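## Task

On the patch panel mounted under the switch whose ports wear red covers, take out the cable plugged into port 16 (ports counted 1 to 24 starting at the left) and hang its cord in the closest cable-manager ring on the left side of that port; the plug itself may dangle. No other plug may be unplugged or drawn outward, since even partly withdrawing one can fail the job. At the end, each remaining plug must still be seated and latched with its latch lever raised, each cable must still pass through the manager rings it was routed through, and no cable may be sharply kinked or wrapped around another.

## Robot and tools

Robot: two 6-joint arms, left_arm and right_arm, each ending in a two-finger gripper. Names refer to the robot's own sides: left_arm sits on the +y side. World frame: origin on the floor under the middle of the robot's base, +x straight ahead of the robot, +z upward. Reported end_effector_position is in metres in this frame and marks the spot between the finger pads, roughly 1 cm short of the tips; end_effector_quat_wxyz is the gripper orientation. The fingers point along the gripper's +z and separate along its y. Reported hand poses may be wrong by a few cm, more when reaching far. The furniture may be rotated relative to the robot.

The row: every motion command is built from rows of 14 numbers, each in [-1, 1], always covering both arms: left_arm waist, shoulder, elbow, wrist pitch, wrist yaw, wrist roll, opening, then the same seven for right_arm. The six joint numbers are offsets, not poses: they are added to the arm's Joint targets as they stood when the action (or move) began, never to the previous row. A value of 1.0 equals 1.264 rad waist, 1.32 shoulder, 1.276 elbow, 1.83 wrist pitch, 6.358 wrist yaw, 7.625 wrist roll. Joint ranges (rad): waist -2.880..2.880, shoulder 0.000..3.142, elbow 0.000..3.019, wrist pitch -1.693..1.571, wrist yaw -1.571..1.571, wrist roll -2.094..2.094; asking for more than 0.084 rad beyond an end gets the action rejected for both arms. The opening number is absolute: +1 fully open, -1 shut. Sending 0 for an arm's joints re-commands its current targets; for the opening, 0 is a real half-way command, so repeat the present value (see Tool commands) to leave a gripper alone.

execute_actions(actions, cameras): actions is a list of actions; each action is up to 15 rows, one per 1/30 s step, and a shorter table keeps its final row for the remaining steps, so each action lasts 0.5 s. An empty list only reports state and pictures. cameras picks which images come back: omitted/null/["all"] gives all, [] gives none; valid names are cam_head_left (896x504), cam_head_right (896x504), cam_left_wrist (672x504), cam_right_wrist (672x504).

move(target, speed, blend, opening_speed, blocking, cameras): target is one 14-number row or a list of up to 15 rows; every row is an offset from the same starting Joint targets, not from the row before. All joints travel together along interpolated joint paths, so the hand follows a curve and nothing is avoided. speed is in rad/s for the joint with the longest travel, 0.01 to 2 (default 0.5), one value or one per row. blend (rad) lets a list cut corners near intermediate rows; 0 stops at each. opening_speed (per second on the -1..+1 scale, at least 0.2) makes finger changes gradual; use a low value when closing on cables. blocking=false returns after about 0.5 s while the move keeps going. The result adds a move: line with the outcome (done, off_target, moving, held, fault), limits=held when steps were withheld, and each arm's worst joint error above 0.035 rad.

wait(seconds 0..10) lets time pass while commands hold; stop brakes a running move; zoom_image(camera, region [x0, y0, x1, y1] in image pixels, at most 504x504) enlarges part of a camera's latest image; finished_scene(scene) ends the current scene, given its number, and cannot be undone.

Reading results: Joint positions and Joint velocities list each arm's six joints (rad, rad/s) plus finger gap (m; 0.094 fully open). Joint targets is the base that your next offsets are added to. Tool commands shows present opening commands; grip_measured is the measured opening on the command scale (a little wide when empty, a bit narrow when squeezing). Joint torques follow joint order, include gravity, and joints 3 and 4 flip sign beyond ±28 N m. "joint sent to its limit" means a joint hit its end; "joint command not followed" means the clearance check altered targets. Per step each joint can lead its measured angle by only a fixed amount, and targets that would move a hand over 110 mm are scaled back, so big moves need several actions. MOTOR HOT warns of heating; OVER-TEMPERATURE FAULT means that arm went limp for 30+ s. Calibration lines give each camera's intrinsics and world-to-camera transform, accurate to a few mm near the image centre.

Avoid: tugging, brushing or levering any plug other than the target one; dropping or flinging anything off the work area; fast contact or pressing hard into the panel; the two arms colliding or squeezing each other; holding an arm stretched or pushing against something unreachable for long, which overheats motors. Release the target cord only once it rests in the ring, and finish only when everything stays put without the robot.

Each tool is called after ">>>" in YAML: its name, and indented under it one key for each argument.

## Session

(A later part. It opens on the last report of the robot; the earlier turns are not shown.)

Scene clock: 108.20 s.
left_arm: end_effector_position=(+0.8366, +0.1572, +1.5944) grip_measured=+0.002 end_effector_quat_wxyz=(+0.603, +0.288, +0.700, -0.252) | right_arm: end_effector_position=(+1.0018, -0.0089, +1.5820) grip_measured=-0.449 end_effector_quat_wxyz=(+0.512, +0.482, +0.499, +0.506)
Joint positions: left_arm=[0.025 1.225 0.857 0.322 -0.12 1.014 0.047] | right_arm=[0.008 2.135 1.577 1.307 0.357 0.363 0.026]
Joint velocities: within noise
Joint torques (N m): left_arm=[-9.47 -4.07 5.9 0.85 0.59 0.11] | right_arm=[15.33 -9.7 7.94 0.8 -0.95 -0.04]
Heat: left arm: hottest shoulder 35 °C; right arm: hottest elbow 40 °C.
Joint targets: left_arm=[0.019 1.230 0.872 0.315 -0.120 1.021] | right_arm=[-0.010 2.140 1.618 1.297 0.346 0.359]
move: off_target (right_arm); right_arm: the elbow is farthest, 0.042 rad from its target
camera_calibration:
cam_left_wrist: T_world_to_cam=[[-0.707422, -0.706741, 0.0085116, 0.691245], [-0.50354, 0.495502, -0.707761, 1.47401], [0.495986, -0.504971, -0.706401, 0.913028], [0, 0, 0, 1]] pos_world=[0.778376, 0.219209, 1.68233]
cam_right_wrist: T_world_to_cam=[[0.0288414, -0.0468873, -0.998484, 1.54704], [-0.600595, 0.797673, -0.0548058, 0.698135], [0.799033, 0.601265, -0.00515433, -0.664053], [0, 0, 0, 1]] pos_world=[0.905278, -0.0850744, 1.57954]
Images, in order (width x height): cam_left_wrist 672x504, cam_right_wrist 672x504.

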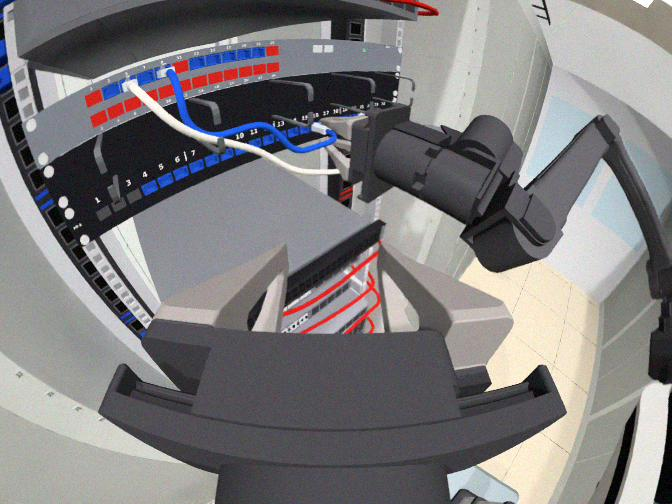

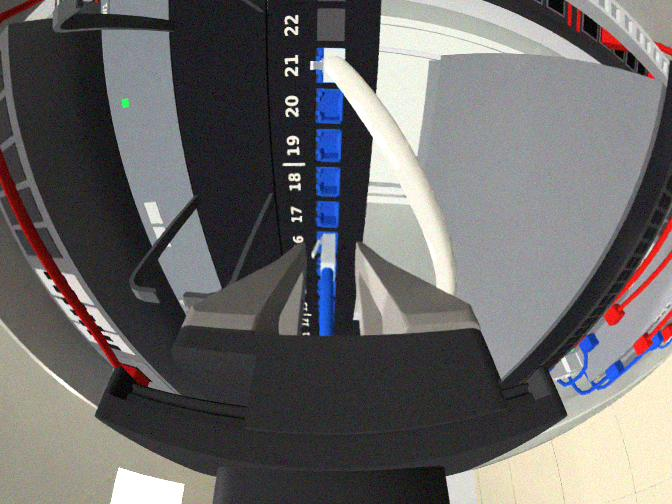

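>>> move:
  target: [0,0,0,0,0,0,0,0,0,0,0,0,0,-0.72]
  opening_speed: 0.25
  cameras: ["cam_right_wrist","cam_left_wrist"]

>>> zoom_image:
  camera: "cam_right_wrist"
  region: [280, 170, 400, 290]

>>> zoom_image:
  camera: "cam_left_wrist"
  region: [290, 90, 370, 170]

Scene clock: 109.77 s.
left_arm: end_effector_position=(+0.8366, +0.1572, +1.5944) grip_measured=+0.002 end_effector_quat_wxyz=(+0.603, +0.288, +0.700, -0.252) | right_arm: end_effector_position=(+1.0049, -0.0100, +1.5854) grip_measured=-0.718 end_effector_quat_wxyz=(+0.514, +0.481, +0.496, +0.508)
Joint positions: left_arm=[0.025 1.225 0.857 0.322 -0.12 1.014 0.047] | right_arm=[0.008 2.135 1.587 1.303 0.349 0.363 0.013]
Joint velocities: within noise
Joint torques (N m): left_arm=[-9.52 -4.07 5.91 0.85 0.59 0.11] | right_arm=[15.68 -10.17 7.19 1.07 -0.7 -0.05]
Heat: left arm: hottest shoulder 35 °C; right arm: hottest elbow 40 °C.
Joint targets: left_arm=[0.019 1.230 0.872 0.315 -0.120 1.021] | right_arm=[-0.010 2.140 1.618 1.297 0.346 0.359]
move: done
camera_calibration:
cam_left_wrist: T_world_to_cam=[[-0.707422, -0.706741, 0.0085116, 0.691245], [-0.50354, 0.495502, -0.707761, 1.47401], [0.495986, -0.504971, -0.706401, 0.913028], [0, 0, 0, 1]] pos_world=[0.778376, 0.219209, 1.68233]
cam_right_wrist: T_world_to_cam=[[0.0381575, -0.0447959, -0.998267, 1.54061], [-0.598553, 0.798927, -0.0587298, 0.70531], [0.800174, 0.599757, 0.00367232, -0.681047], [0, 0, 0, 1]] pos_world=[0.908335, -0.0860154, 1.58187]
Images, in order (width x height): cam_left_wrist 672x504, cam_right_wrist 672x504.

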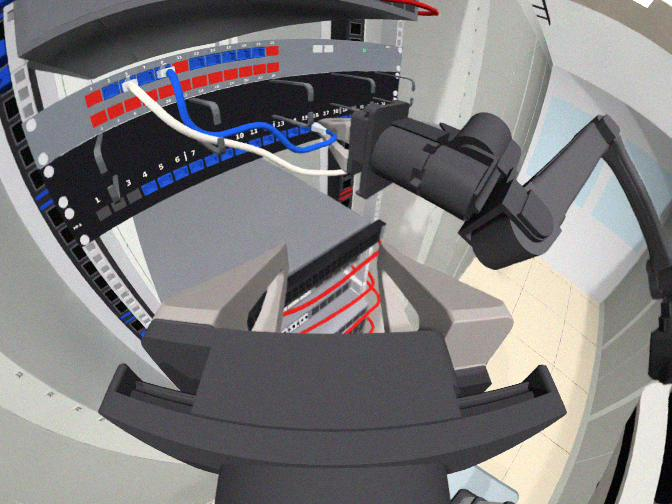

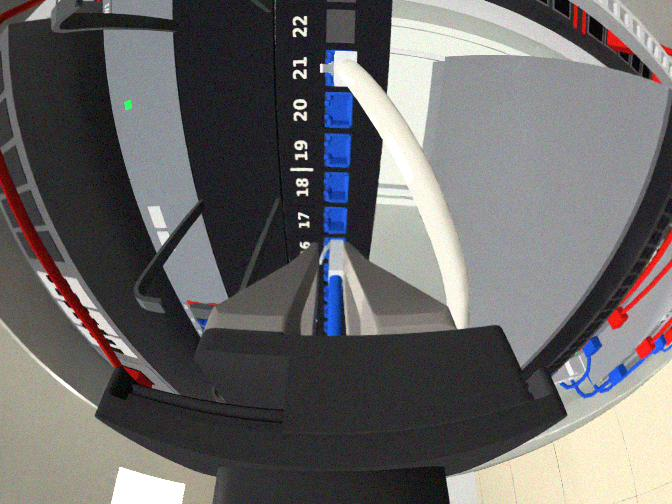

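Scaled by 4.200 from the camera's 672x504 image, which has a finer 960x720 frame.

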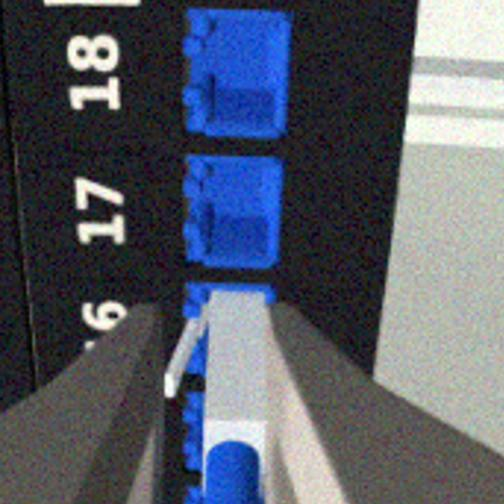

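Scaled by 6.300 from the camera's 672x504 image, which has a finer 960x720 frame.

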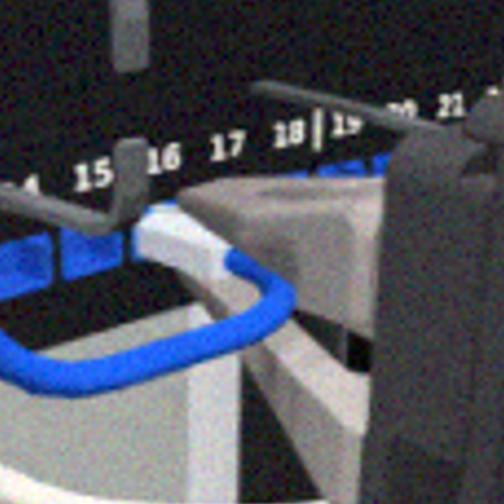

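>>> move:
  target: [0,0,0,0,0,0,0,0,0,0,0,0,0,-0.92]
  opening_speed: 0.25
  cameras: ["cam_right_wrist","cam_left_wrist"]

>>> zoom_image:
  camera: "cam_right_wrist"
  region: [280, 170, 400, 290]

>>> zoom_image:
  camera: "cam_left_wrist"
  region: [290, 90, 370, 170]

Scene clock: 111.03 s.
left_arm: end_effector_position=(+0.8366, +0.1572, +1.5944) grip_measured=+0.002 end_effector_quat_wxyz=(+0.603, +0.288, +0.700, -0.252) | right_arm: end_effector_position=(+1.0052, -0.0103, +1.5836) grip_measured=-0.864 end_effector_quat_wxyz=(+0.513, +0.483, +0.498, +0.506)
Joint positions: left_arm=[0.025 1.225 0.857 0.322 -0.12 1.014 0.047] | right_arm=[0.007 2.135 1.587 1.301 0.356 0.363 0.006]
Joint velocities: within noise
Joint torques (N m): left_arm=[-9.47 -4.07 5.91 0.85 0.59 0.11] | right_arm=[15.38 -9.76 7.13 1.05 -0.94 -0.05]
Heat: left arm: hottest shoulder 35 °C; right arm: hottest elbow 40 °C.
Joint targets: left_arm=[0.019 1.230 0.872 0.315 -0.120 1.021] | right_arm=[-0.010 2.140 1.618 1.297 0.347 0.359]
move: done
camera_calibration:
cam_left_wrist: T_world_to_cam=[[-0.707422, -0.706741, 0.0085116, 0.691245], [-0.50354, 0.495502, -0.707761, 1.47401], [0.495986, -0.504971, -0.706401, 0.913028], [0, 0, 0, 1]] pos_world=[0.778376, 0.219209, 1.68233]
cam_right_wrist: T_world_to_cam=[[0.0306336, -0.0459997, -0.998472, 1.5467], [-0.597911, 0.799661, -0.0551847, 0.699316], [0.800977, 0.598687, -0.00300721, -0.671322], [0, 0, 0, 1]] pos_world=[0.908462, -0.0861562, 1.58091]
Images, in order (width x height): cam_left_wrist 672x504, cam_right_wrist 672x504.

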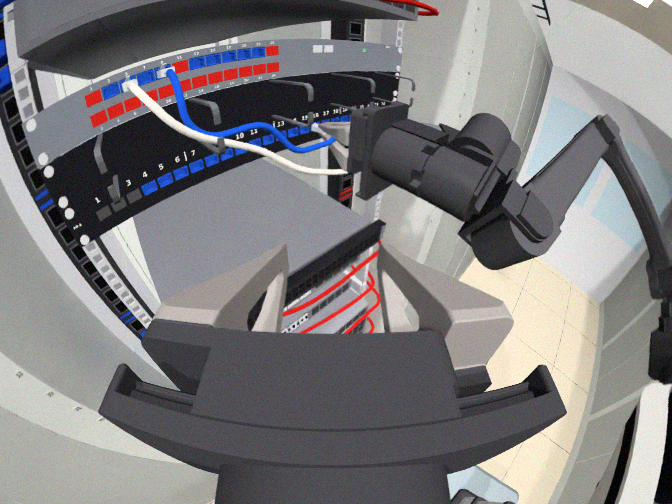

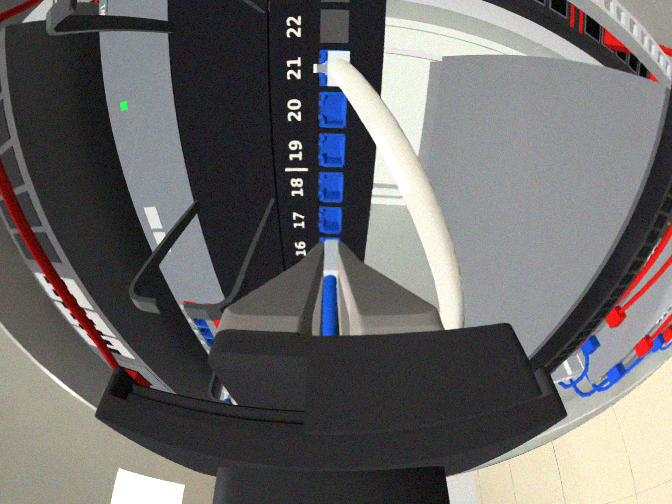

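Scaled by 4.200 from the camera's 672x504 image, which has a finer 960x720 frame.

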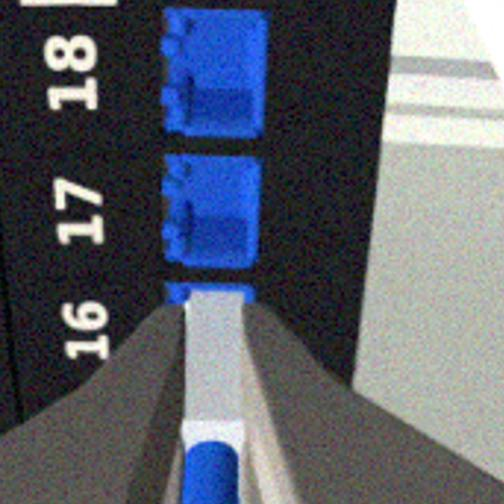

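Scaled by 6.300 from the camera's 672x504 image, which has a finer 960x720 frame.

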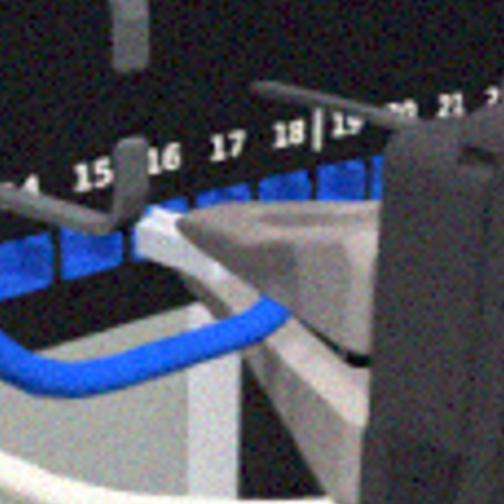

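>>> move:
  target: [0,0,0,0,0,0,0,0.0475,-0.0303,-0.1003,0.0481,0,0,-0.95]
  speed: 0.25
  cameras: ["cam_right_wrist","cam_left_wrist"]

>>> zoom_image:
  camera: "cam_right_wrist"
  region: [280, 170, 400, 290]

>>> zoom_image:
  camera: "cam_left_wrist"
  region: [270, 80, 390, 180]

Scene clock: 112.57 s.
left_arm: end_effector_position=(+0.8366, +0.1572, +1.5944) grip_measured=+0.002 end_effector_quat_wxyz=(+0.603, +0.288, +0.700, -0.252) | right_arm: end_effector_position=(+0.9735, -0.0080, +1.5849) grip_measured=-0.865 end_effector_quat_wxyz=(+0.511, +0.477, +0.495, +0.516)
Joint positions: left_arm=[0.025 1.225 0.857 0.322 -0.12 1.014 0.047] | right_arm=[0.023 2.117 1.49 1.375 0.346 0.363 0.006]
Joint velocities: within noise
Joint torques (N m): left_arm=[-9.47 -4.07 5.9 0.85 0.59 0.11] | right_arm=[18.61 -11.05 4.37 1.59 -0.61 -0.03]
Heat: left arm: hottest shoulder 35 °C; right arm: hottest elbow 40 °C.
Joint targets: left_arm=[0.019 1.230 0.872 0.315 -0.120 1.021] | right_arm=[0.050 2.100 1.490 1.385 0.347 0.359]
move: done
camera_calibration:
cam_left_wrist: T_world_to_cam=[[-0.707422, -0.706741, 0.0085116, 0.691245], [-0.50354, 0.495502, -0.707761, 1.47401], [0.495986, -0.504971, -0.706401, 0.913028], [0, 0, 0, 1]] pos_world=[0.778376, 0.219209, 1.68233]
cam_right_wrist: T_world_to_cam=[[0.0485818, -0.036787, -0.998142, 1.53113], [-0.609471, 0.790625, -0.0588032, 0.69557], [0.791319, 0.611195, 0.0159894, -0.667903], [0, 0, 0, 1]] pos_world=[0.878069, -0.0853904, 1.57986]
Images, in order (width x height): cam_left_wrist 672x504, cam_right_wrist 672x504.

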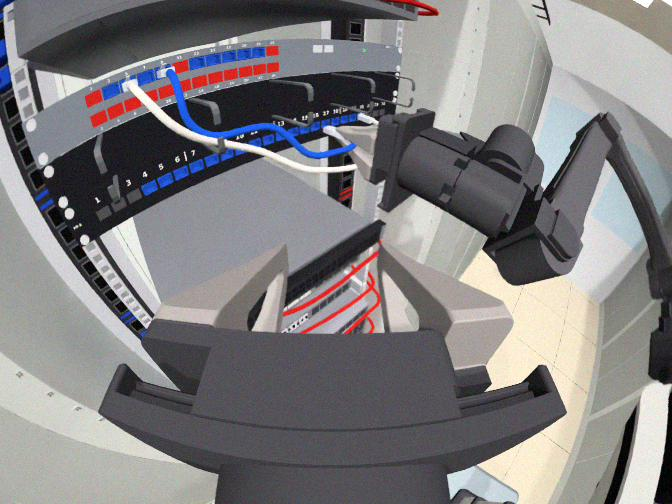

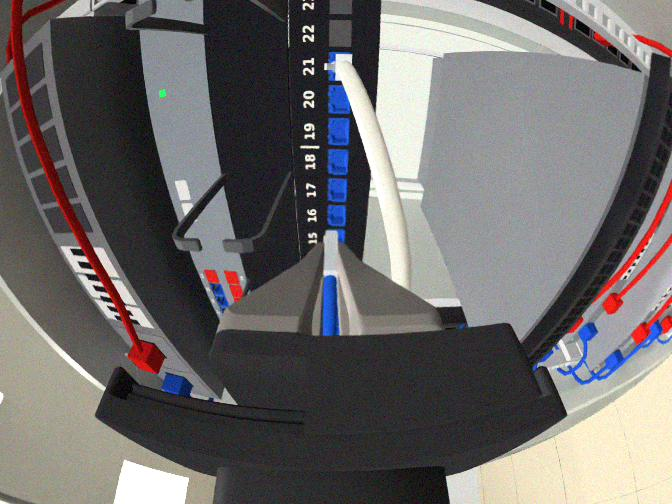

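Scaled by 4.200 from the camera's 672x504 image, which has a finer 960x720 frame.

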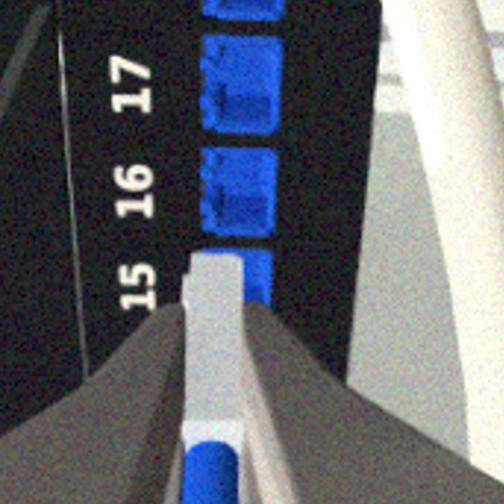

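Scaled by 4.200 from the camera's 672x504 image, which has a finer 960x720 frame.

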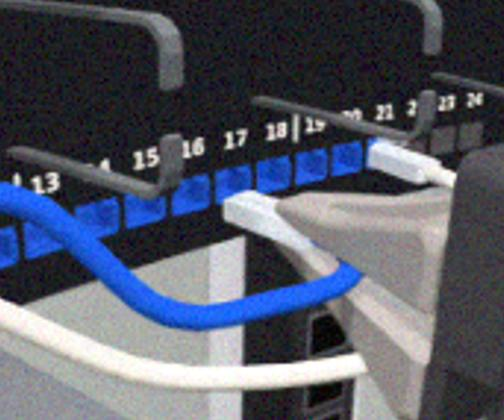

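>>> move:
  target: [0,0,0,0,0,0,0,0.0736,-0.0265,-0.0047,0,0.02,-0.009,-0.95]
  speed: 0.2

>>> zoom_image:
  camera: "cam_left_wrist"
  region: [180, 50, 420, 200]

>>> zoom_image:
  camera: "cam_right_wrist"
  region: [230, 100, 430, 350]

Scene clock: 115.80 s.
left_arm: end_effector_position=(+0.8366, +0.1572, +1.5944) grip_measured=+0.002 end_effector_quat_wxyz=(+0.603, +0.288, +0.700, -0.252) | right_arm: end_effector_position=(+0.9597, -0.0133, +1.6379) grip_measured=-0.865 end_effector_quat_wxyz=(+0.501, +0.502, +0.497, +0.500)
Joint positions: left_arm=[0.025 1.225 0.857 0.322 -0.12 1.014 0.047] | right_arm=[0.116 2.077 1.487 1.378 0.473 0.304 0.006]
Joint velocities: within noise
Joint torques (N m): left_arm=[-9.47 -4.07 5.9 0.85 0.59 0.11] | right_arm=[18.02 -10.05 4.63 1.33 -0.65 -0.09]
Heat: left arm: hottest shoulder 34 °C; right arm: hottest elbow 40 °C.
Joint targets: left_arm=[0.019 1.230 0.872 0.315 -0.120 1.021] | right_arm=[0.143 2.065 1.484 1.385 0.473 0.291]
move: done
camera_calibration:
cam_left_wrist: T_world_to_cam=[[-0.707422, -0.706741, 0.0085116, 0.691245], [-0.50354, 0.495502, -0.707761, 1.47401], [0.495986, -0.504971, -0.706401, 0.913028], [0, 0, 0, 1]] pos_world=[0.778376, 0.219209, 1.68233]
cam_right_wrist: T_world_to_cam=[[-0.00614376, -0.021432, -0.999751, 1.63989], [-0.58788, 0.808831, -0.0137265, 0.600137], [0.808925, 0.58765, -0.0175687, -0.616755], [0, 0, 0, 1]] pos_world=[0.861792, -0.0878272, 1.63688]

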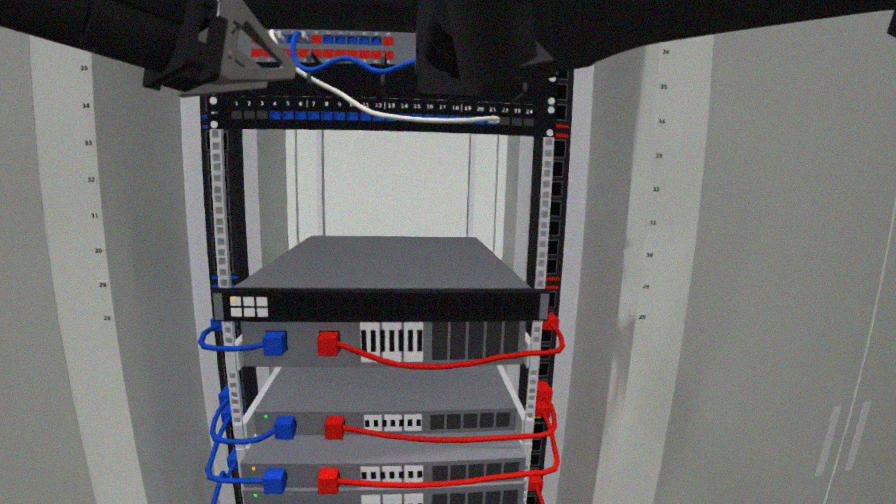

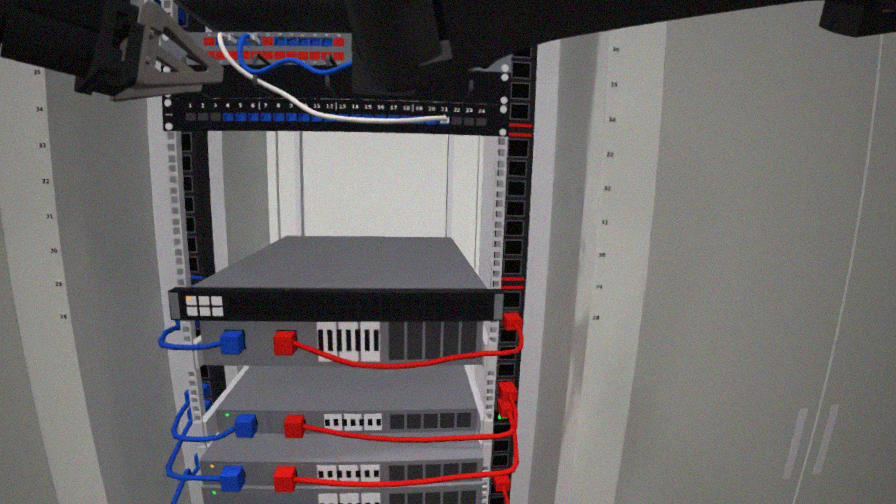

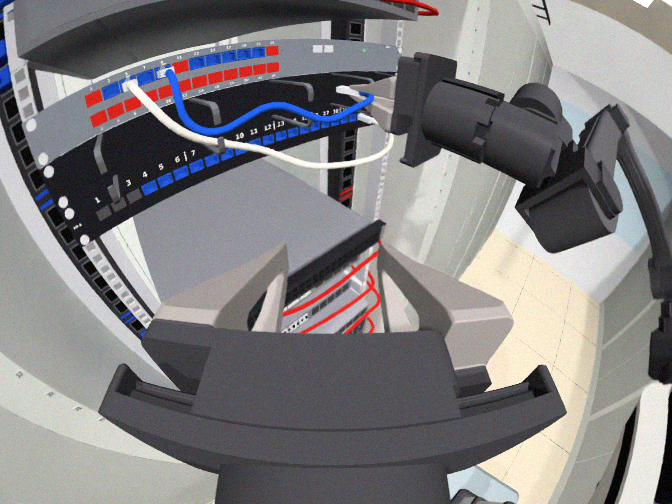

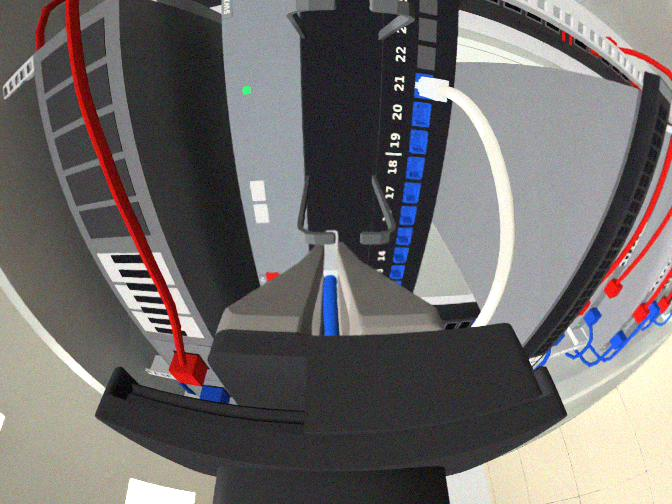

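Scaled by 2.100 from the camera's 672x504 image, which has a finer 960x720 frame.

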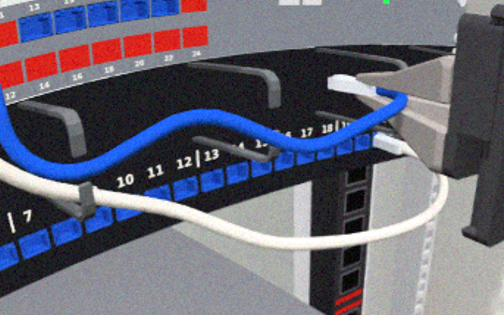

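Scaled by 2.016 from the camera's 672x504 image, which has a finer 960x720 frame.

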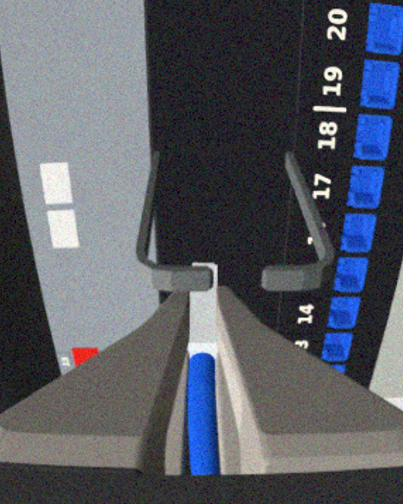

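>>> move:
  target: [0,0,0,0,0,0,0,-0.057,0.0265,0.0792,-0.0306,0,0,-0.95]
  speed: 0.2
  cameras: ["cam_right_wrist","cam_left_wrist"]

>>> zoom_image:
  camera: "cam_left_wrist"
  region: [180, 50, 420, 200]

>>> zoom_image:
  camera: "cam_right_wrist"
  region: [230, 100, 430, 350]

Scene clock: 117.47 s.
left_arm: end_effector_position=(+0.8366, +0.1572, +1.5944) grip_measured=+0.002 end_effector_quat_wxyz=(+0.603, +0.288, +0.700, -0.252) | right_arm: end_effector_position=(+0.9765, -0.0100, +1.6393) grip_measured=-0.865 end_effector_quat_wxyz=(+0.503, +0.501, +0.500, +0.496)
Joint positions: left_arm=[0.025 1.225 0.857 0.322 -0.12 1.014 0.047] | right_arm=[0.108 2.094 1.546 1.334 0.472 0.301 0.006]
Joint velocities: within noise
Joint torques (N m): left_arm=[-9.52 -4.07 5.91 0.85 0.59 0.11] | right_arm=[13.45 -9.11 8.03 0.84 -0.61 -0.08]
Heat: left arm: hottest shoulder 34 °C; right arm: hottest elbow 40 °C.
Joint targets: left_arm=[0.019 1.230 0.872 0.315 -0.120 1.021] | right_arm=[0.071 2.100 1.585 1.329 0.473 0.291]
move: off_target (right_arm); right_arm: the elbow is farthest, 0.039 rad from its target
camera_calibration:
cam_left_wrist: T_world_to_cam=[[-0.707422, -0.706741, 0.0085116, 0.691245], [-0.50354, 0.495502, -0.707761, 1.47401], [0.495986, -0.504971, -0.706401, 0.913028], [0, 0, 0, 1]] pos_world=[0.778376, 0.219209, 1.68233]
cam_right_wrist: T_world_to_cam=[[-0.00998554, -0.0299373, -0.999502, 1.64473], [-0.586061, 0.810058, -0.018408, 0.613258], [0.810205, 0.585585, -0.025634, -0.620378], [0, 0, 0, 1]] pos_world=[0.878464, -0.084252, 1.6393]
Images, in order (width x height): cam_left_wrist 672x504, cam_right_wrist 672x504.

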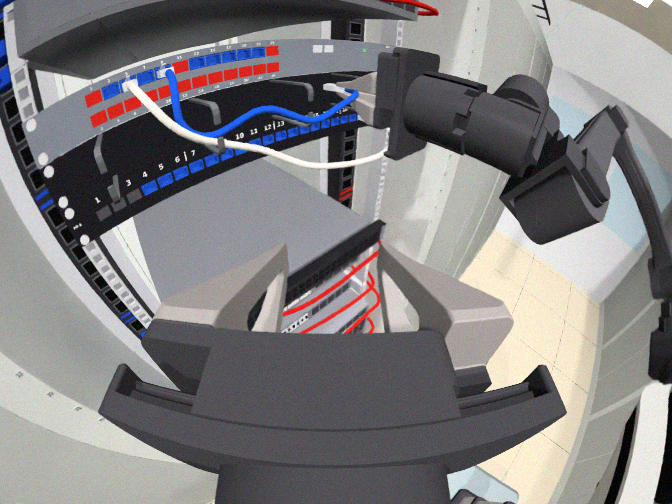

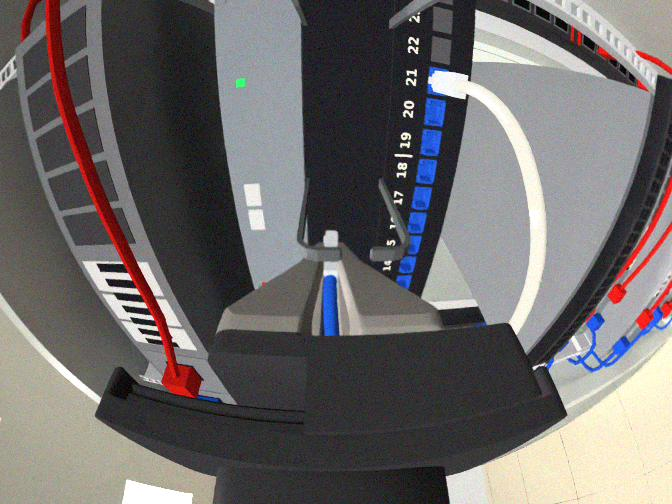

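Scaled by 2.100 from the camera's 672x504 image, which has a finer 960x720 frame.

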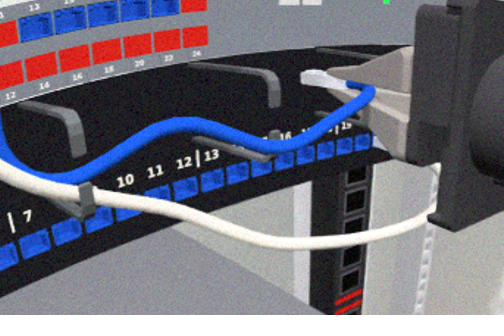

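Scaled by 2.016 from the camera's 672x504 image, which has a finer 960x720 frame.

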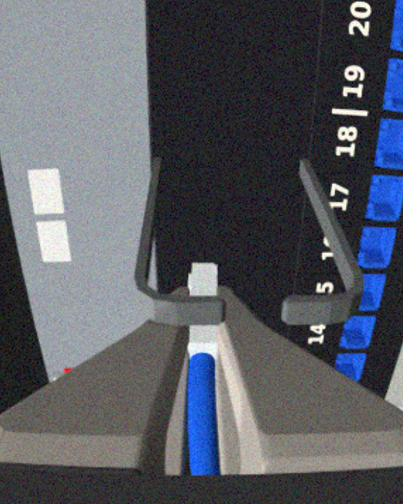

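>>> zoom_image:
  camera: "cam_left_wrist"
  region: [270, 70, 360, 140]

>>> zoom_image:
  camera: "cam_left_wrist"
  region: [170, 70, 300, 170]

Scaled by 5.600 from the camera's 672x504 image, which has a finer 960x720 frame.

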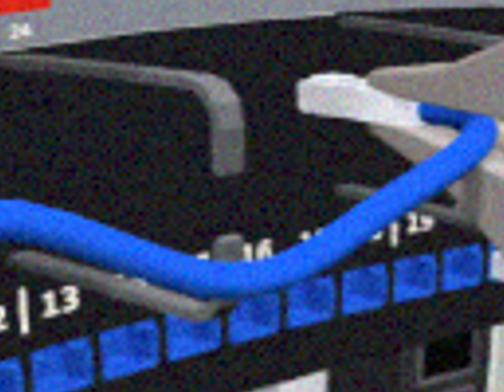

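Scaled by 3.877 from the camera's 672x504 image, which has a finer 960x720 frame.

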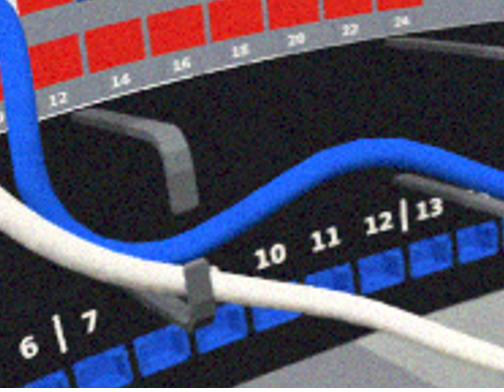

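>>> move:
  target: [-0.0585,0.1644,0.0494,0.2904,-0.0181,-0.2001,-0.36,0,0,0,0,0,0,-0.95]
  speed: 0.4

>>> zoom_image:
  camera: "cam_left_wrist"
  region: [180, 50, 480, 330]

Scene clock: 124.93 s.
left_arm: end_effector_position=(+0.8812, +0.1415, +1.6203) grip_measured=-0.358 end_effector_quat_wxyz=(+0.372, -0.374, +0.611, -0.590) | right_arm: end_effector_position=(+0.9765, -0.0100, +1.6393) grip_measured=-0.865 end_effector_quat_wxyz=(+0.503, +0.501, +0.500, +0.496)
Joint positions: left_arm=[-0.027 1.437 0.907 0.833 -0.234 -0.496 0.03] | right_arm=[0.108 2.094 1.546 1.334 0.472 0.3 0.006]
Joint velocities: within noise
Joint torques (N m): left_arm=[-13.16 -4.48 6.72 1.47 0.55 0.03] | right_arm=[13.39 -8.82 8.13 0.91 -0.61 -0.11]
Heat: left arm: hottest shoulder 34 °C; right arm: hottest elbow 40 °C.
Joint targets: left_arm=[-0.055 1.447 0.935 0.846 -0.235 -0.505] | right_arm=[0.071 2.100 1.585 1.329 0.473 0.291]
move: off_target (right_arm); right_arm: the elbow is farthest, 0.039 rad from its target
camera_calibration:
cam_left_wrist: T_world_to_cam=[[0.0162505, -0.0212671, 0.999642, -1.62922], [-0.88968, -0.456559, 0.0047498, 0.843056], [0.456294, -0.889439, -0.0263402, -0.111214], [0, 0, 0, 1]] pos_world=[0.827272, 0.251338, 1.6217]
cam_right_wrist: T_world_to_cam=[[-0.0099888, -0.0303186, -0.99949, 1.64471], [-0.586061, 0.81005, -0.0187151, 0.613762], [0.810205, 0.585576, -0.02586, -0.620007], [0, 0, 0, 1]] pos_world=[0.878464, -0.0842521, 1.63933]

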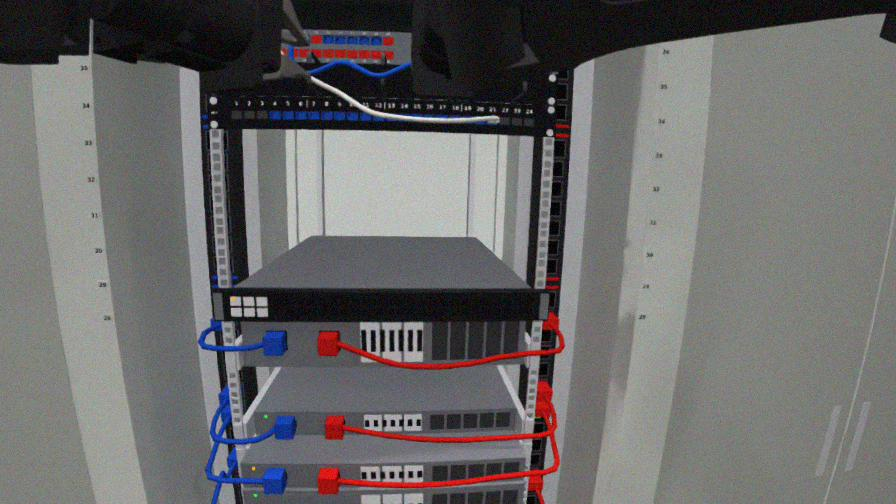

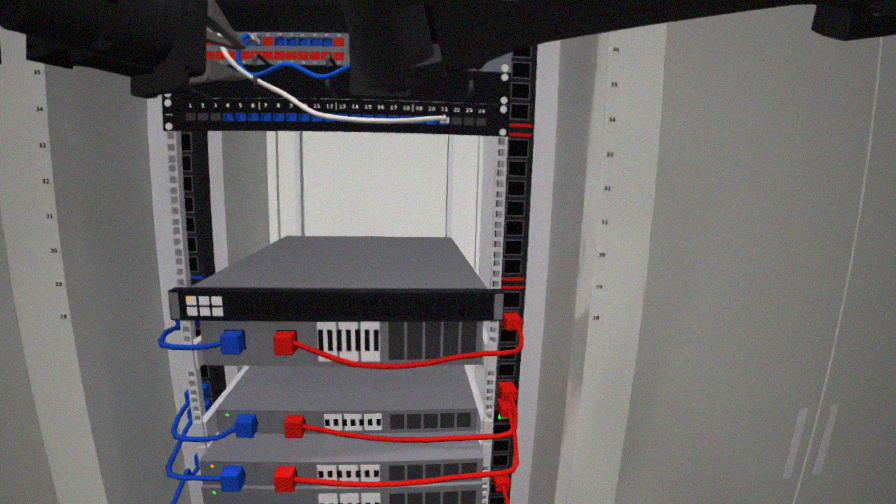

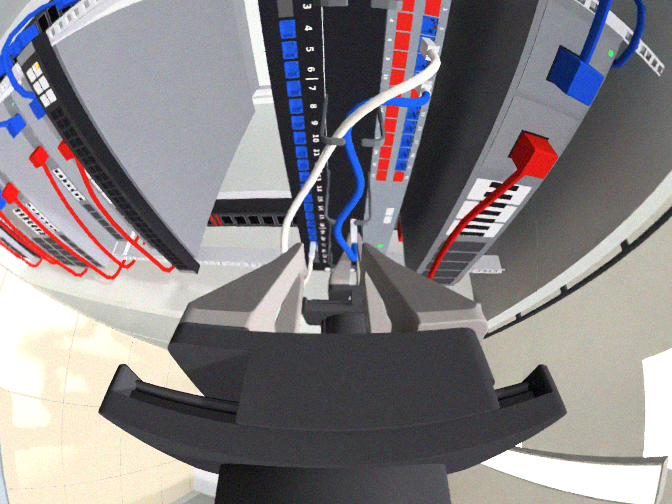

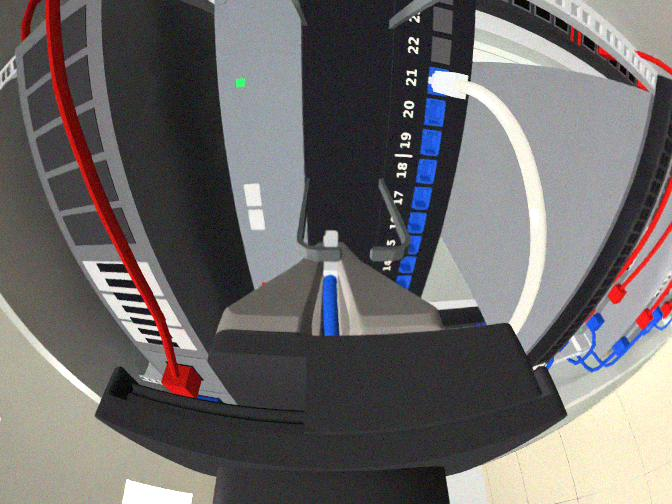

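Scaled by 1.680 from the camera's 672x504 image, which has a finer 960x720 frame.

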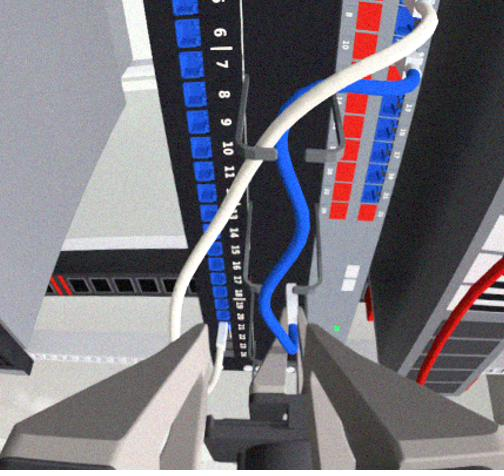

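>>> zoom_image:
  camera: "cam_left_wrist"
  region: [300, 160, 400, 290]

Scaled by 3.877 from the camera's 672x504 image, which has a finer 960x720 frame.

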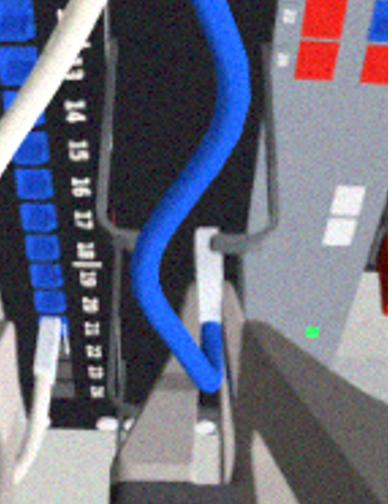

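>>> move:
  target: [0,0,0,0,0,0,-0.36,0.011,0.002,0.0251,-0.016,0,0,-0.95]
  speed: 0.2
  cameras: ["cam_left_wrist"]

>>> zoom_image:
  camera: "cam_left_wrist"
  region: [300, 160, 400, 290]

Scene clock: 126.63 s.
left_arm: end_effector_position=(+0.8812, +0.1415, +1.6203) grip_measured=-0.358 end_effector_quat_wxyz=(+0.372, -0.374, +0.611, -0.590) | right_arm: end_effector_position=(+0.9836, -0.0074, +1.6412) grip_measured=-0.865 end_effector_quat_wxyz=(+0.501, +0.500, +0.504, +0.495)
Joint positions: left_arm=[-0.027 1.437 0.907 0.833 -0.234 -0.497 0.03] | right_arm=[0.108 2.099 1.572 1.305 0.477 0.3 0.006]
Joint velocities: within noise
Joint torques (N m): left_arm=[-13.22 -4.48 6.72 1.47 0.55 0.05] | right_arm=[14.62 -9.11 8.59 0.76 -0.79 -0.11]
Heat: left arm: hottest shoulder 34 °C; right arm: hottest elbow 41 °C.
Joint targets: left_arm=[-0.055 1.447 0.935 0.846 -0.235 -0.505] | right_arm=[0.085 2.103 1.618 1.300 0.473 0.291]
move: off_target (right_arm); right_arm: the elbow is farthest, 0.045 rad from its target
camera_calibration:
cam_left_wrist: T_world_to_cam=[[0.0165887, -0.0205832, 0.999651, -1.62962], [-0.88967, -0.456573, 0.00536259, 0.842056], [0.456303, -0.889448, -0.0258862, -0.111956], [0, 0, 0, 1]] pos_world=[0.82727, 0.251338, 1.62164]
Images, in order (width x height): cam_left_wrist 672x504.

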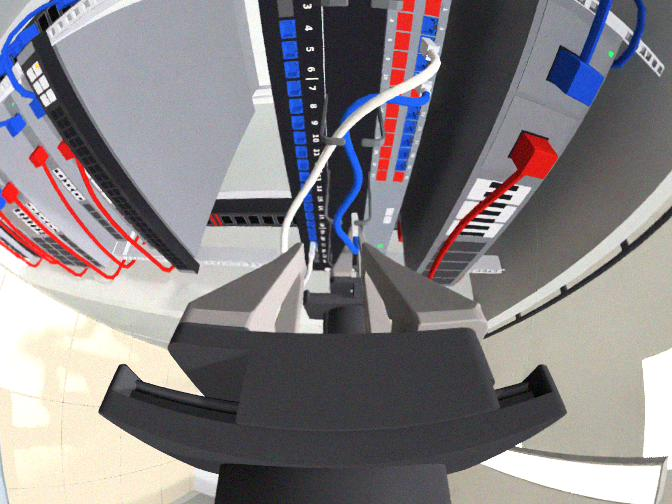

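Scaled by 3.877 from the camera's 672x504 image, which has a finer 960x720 frame.

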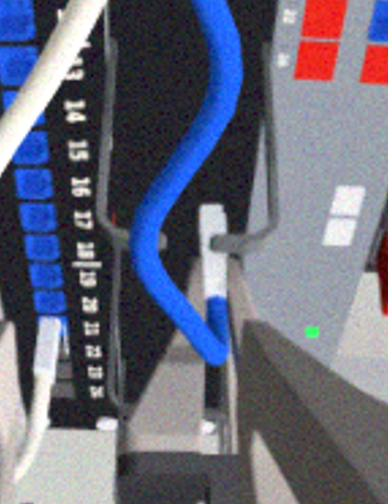

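>>> move:
  target: [0,0.0788,0.1277,-0.0251,0.0031,0,-0.36,0,0,0,0,0,0,-0.95]
  speed: 0.3

>>> zoom_image:
  camera: "cam_left_wrist"
  region: [280, 150, 400, 290]

Scene clock: 129.30 s.
left_arm: end_effector_position=(+0.9283, +0.1175, +1.6370) grip_measured=-0.358 end_effector_quat_wxyz=(+0.382, -0.377, +0.596, -0.597) | right_arm: end_effector_position=(+0.9836, -0.0074, +1.6411) grip_measured=-0.865 end_effector_quat_wxyz=(+0.501, +0.500, +0.504, +0.495)
Joint positions: left_arm=[-0.028 1.544 1.073 0.808 -0.217 -0.498 0.03] | right_arm=[0.108 2.099 1.572 1.305 0.477 0.3 0.006]
Joint velocities: within noise
Joint torques (N m): left_arm=[-14.68 -5.83 6.5 0.72 0.71 0.05] | right_arm=[14.68 -9.47 8.59 0.95 -0.75 -0.09]
Heat: left arm: hottest shoulder 34 °C; right arm: hottest elbow 40 °C.
Joint targets: left_arm=[-0.055 1.551 1.098 0.801 -0.215 -0.505] | right_arm=[0.085 2.103 1.617 1.300 0.474 0.291]
move: off_target (right_arm); right_arm: the elbow is farthest, 0.046 rad from its target
camera_calibration:
cam_left_wrist: T_world_to_cam=[[-0.00814827, 0.000702522, 0.999967, -1.62761], [-0.879814, -0.475268, -0.0068353, 0.885893], [0.475247, -0.879841, 0.0044907, -0.222851], [0, 0, 0, 1]] pos_world=[0.872068, 0.226106, 1.63461]
cam_right_wrist: T_world_to_cam=[[-0.0166772, -0.0347786, -0.999256, 1.65278], [-0.590672, 0.806706, -0.0182189, 0.619531], [0.806739, 0.589929, -0.0339963, -0.610419], [0, 0, 0, 1]] pos_world=[0.885952, -0.0821941, 1.64208]

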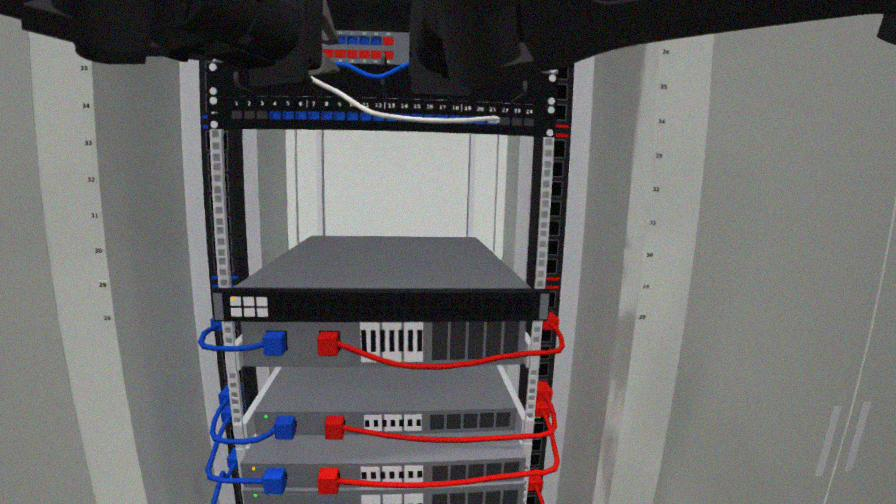

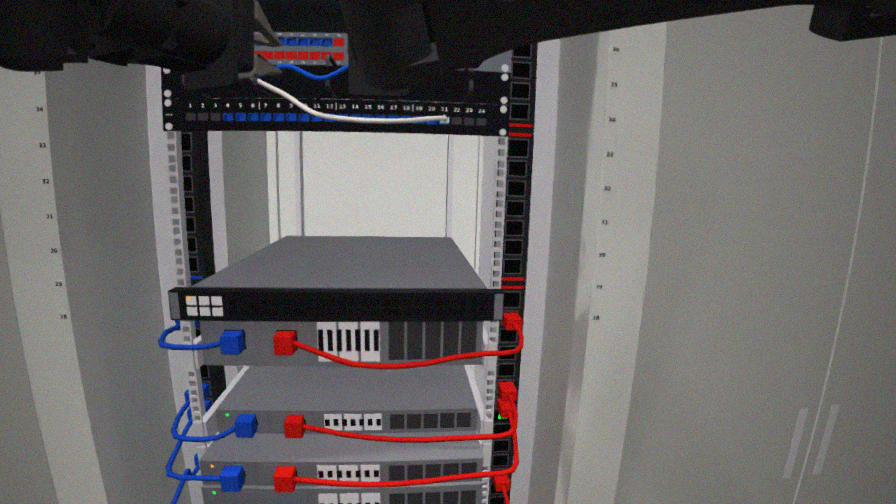

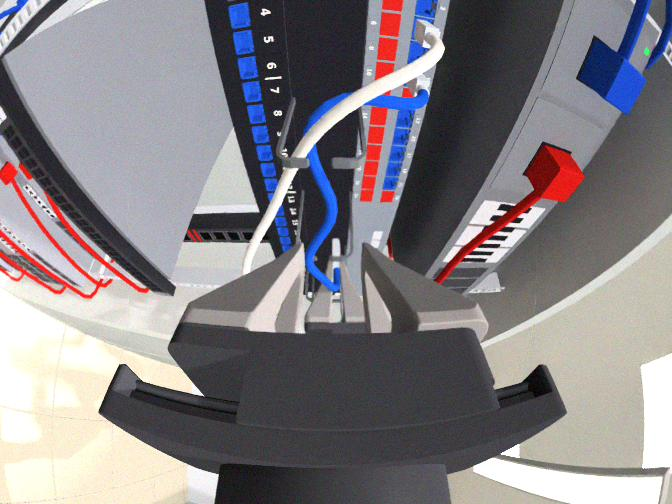

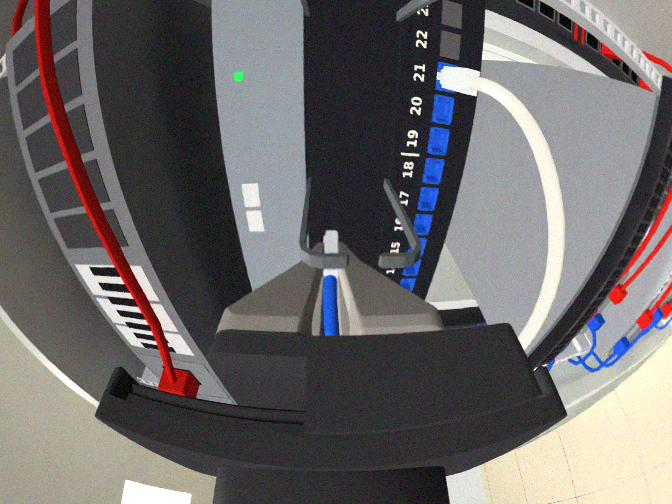

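Scaled by 3.600 from the camera's 672x504 image, which has a finer 960x720 frame.

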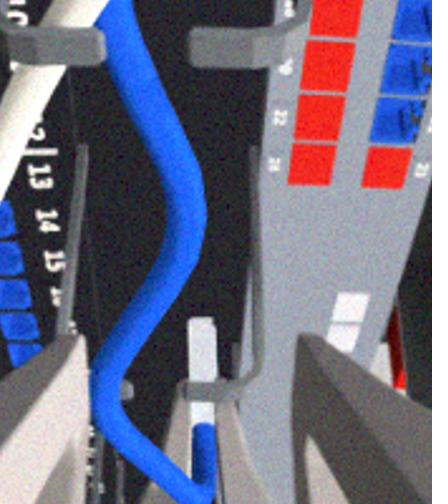

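>>> move:
  target: [0,0.0473,0.0723,-0.0169,0.0019,-0.0005,-0.36,0,0,0,0,0,0,-0.95]
  speed: 0.2
  cameras: ["cam_left_wrist"]

>>> zoom_image:
  camera: "cam_left_wrist"
  region: [270, 150, 400, 300]

Scene clock: 131.83 s.
left_arm: end_effector_position=(+0.9497, +0.0982, +1.6422) grip_measured=-0.358 end_effector_quat_wxyz=(+0.381, -0.373, +0.594, -0.602) | right_arm: end_effector_position=(+0.9836, -0.0074, +1.6411) grip_measured=-0.865 end_effector_quat_wxyz=(+0.501, +0.500, +0.504, +0.495)
Joint positions: left_arm=[-0.029 1.606 1.163 0.777 -0.205 -0.501 0.03] | right_arm=[0.108 2.099 1.572 1.305 0.477 0.3 0.006]
Joint velocities: within noise
Joint torques (N m): left_arm=[-15.56 -6.53 6.8 0.7 0.72 0.04] | right_arm=[14.68 -9.11 8.57 0.83 -0.78 -0.1]
Heat: left arm: hottest shoulder 34 °C; right arm: hottest elbow 40 °C.
Joint targets: left_arm=[-0.055 1.613 1.190 0.770 -0.203 -0.508] | right_arm=[0.085 2.103 1.617 1.300 0.474 0.291]
move: off_target (right_arm); right_arm: the elbow is farthest, 0.045 rad from its target
camera_calibration:
cam_left_wrist: T_world_to_cam=[[-0.0158372, 0.00725258, 0.999848, -1.6258], [-0.883707, -0.467921, -0.0106034, 0.904801], [0.467773, -0.88374, 0.0138197, -0.257845], [0, 0, 0, 1]] pos_world=[0.894444, 0.207299, 1.63871]
Images, in order (width x height): cam_left_wrist 672x504.

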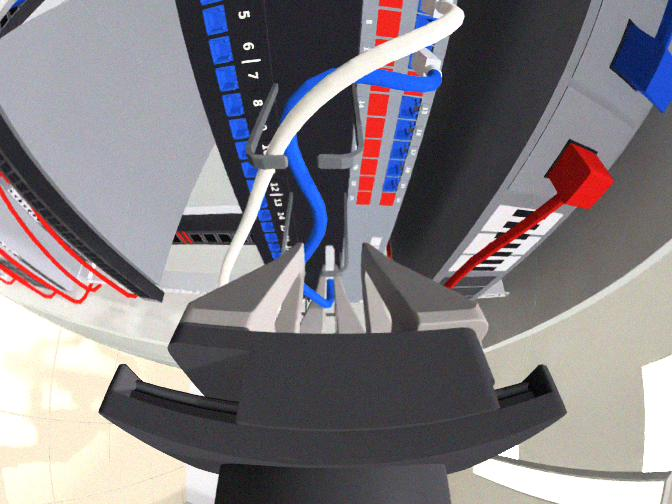

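Scaled by 3.360 from the camera's 672x504 image, which has a finer 960x720 frame.

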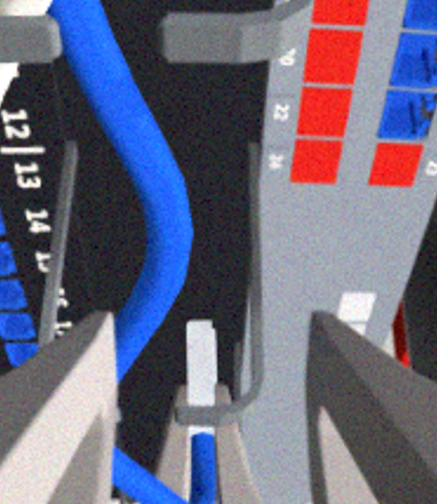

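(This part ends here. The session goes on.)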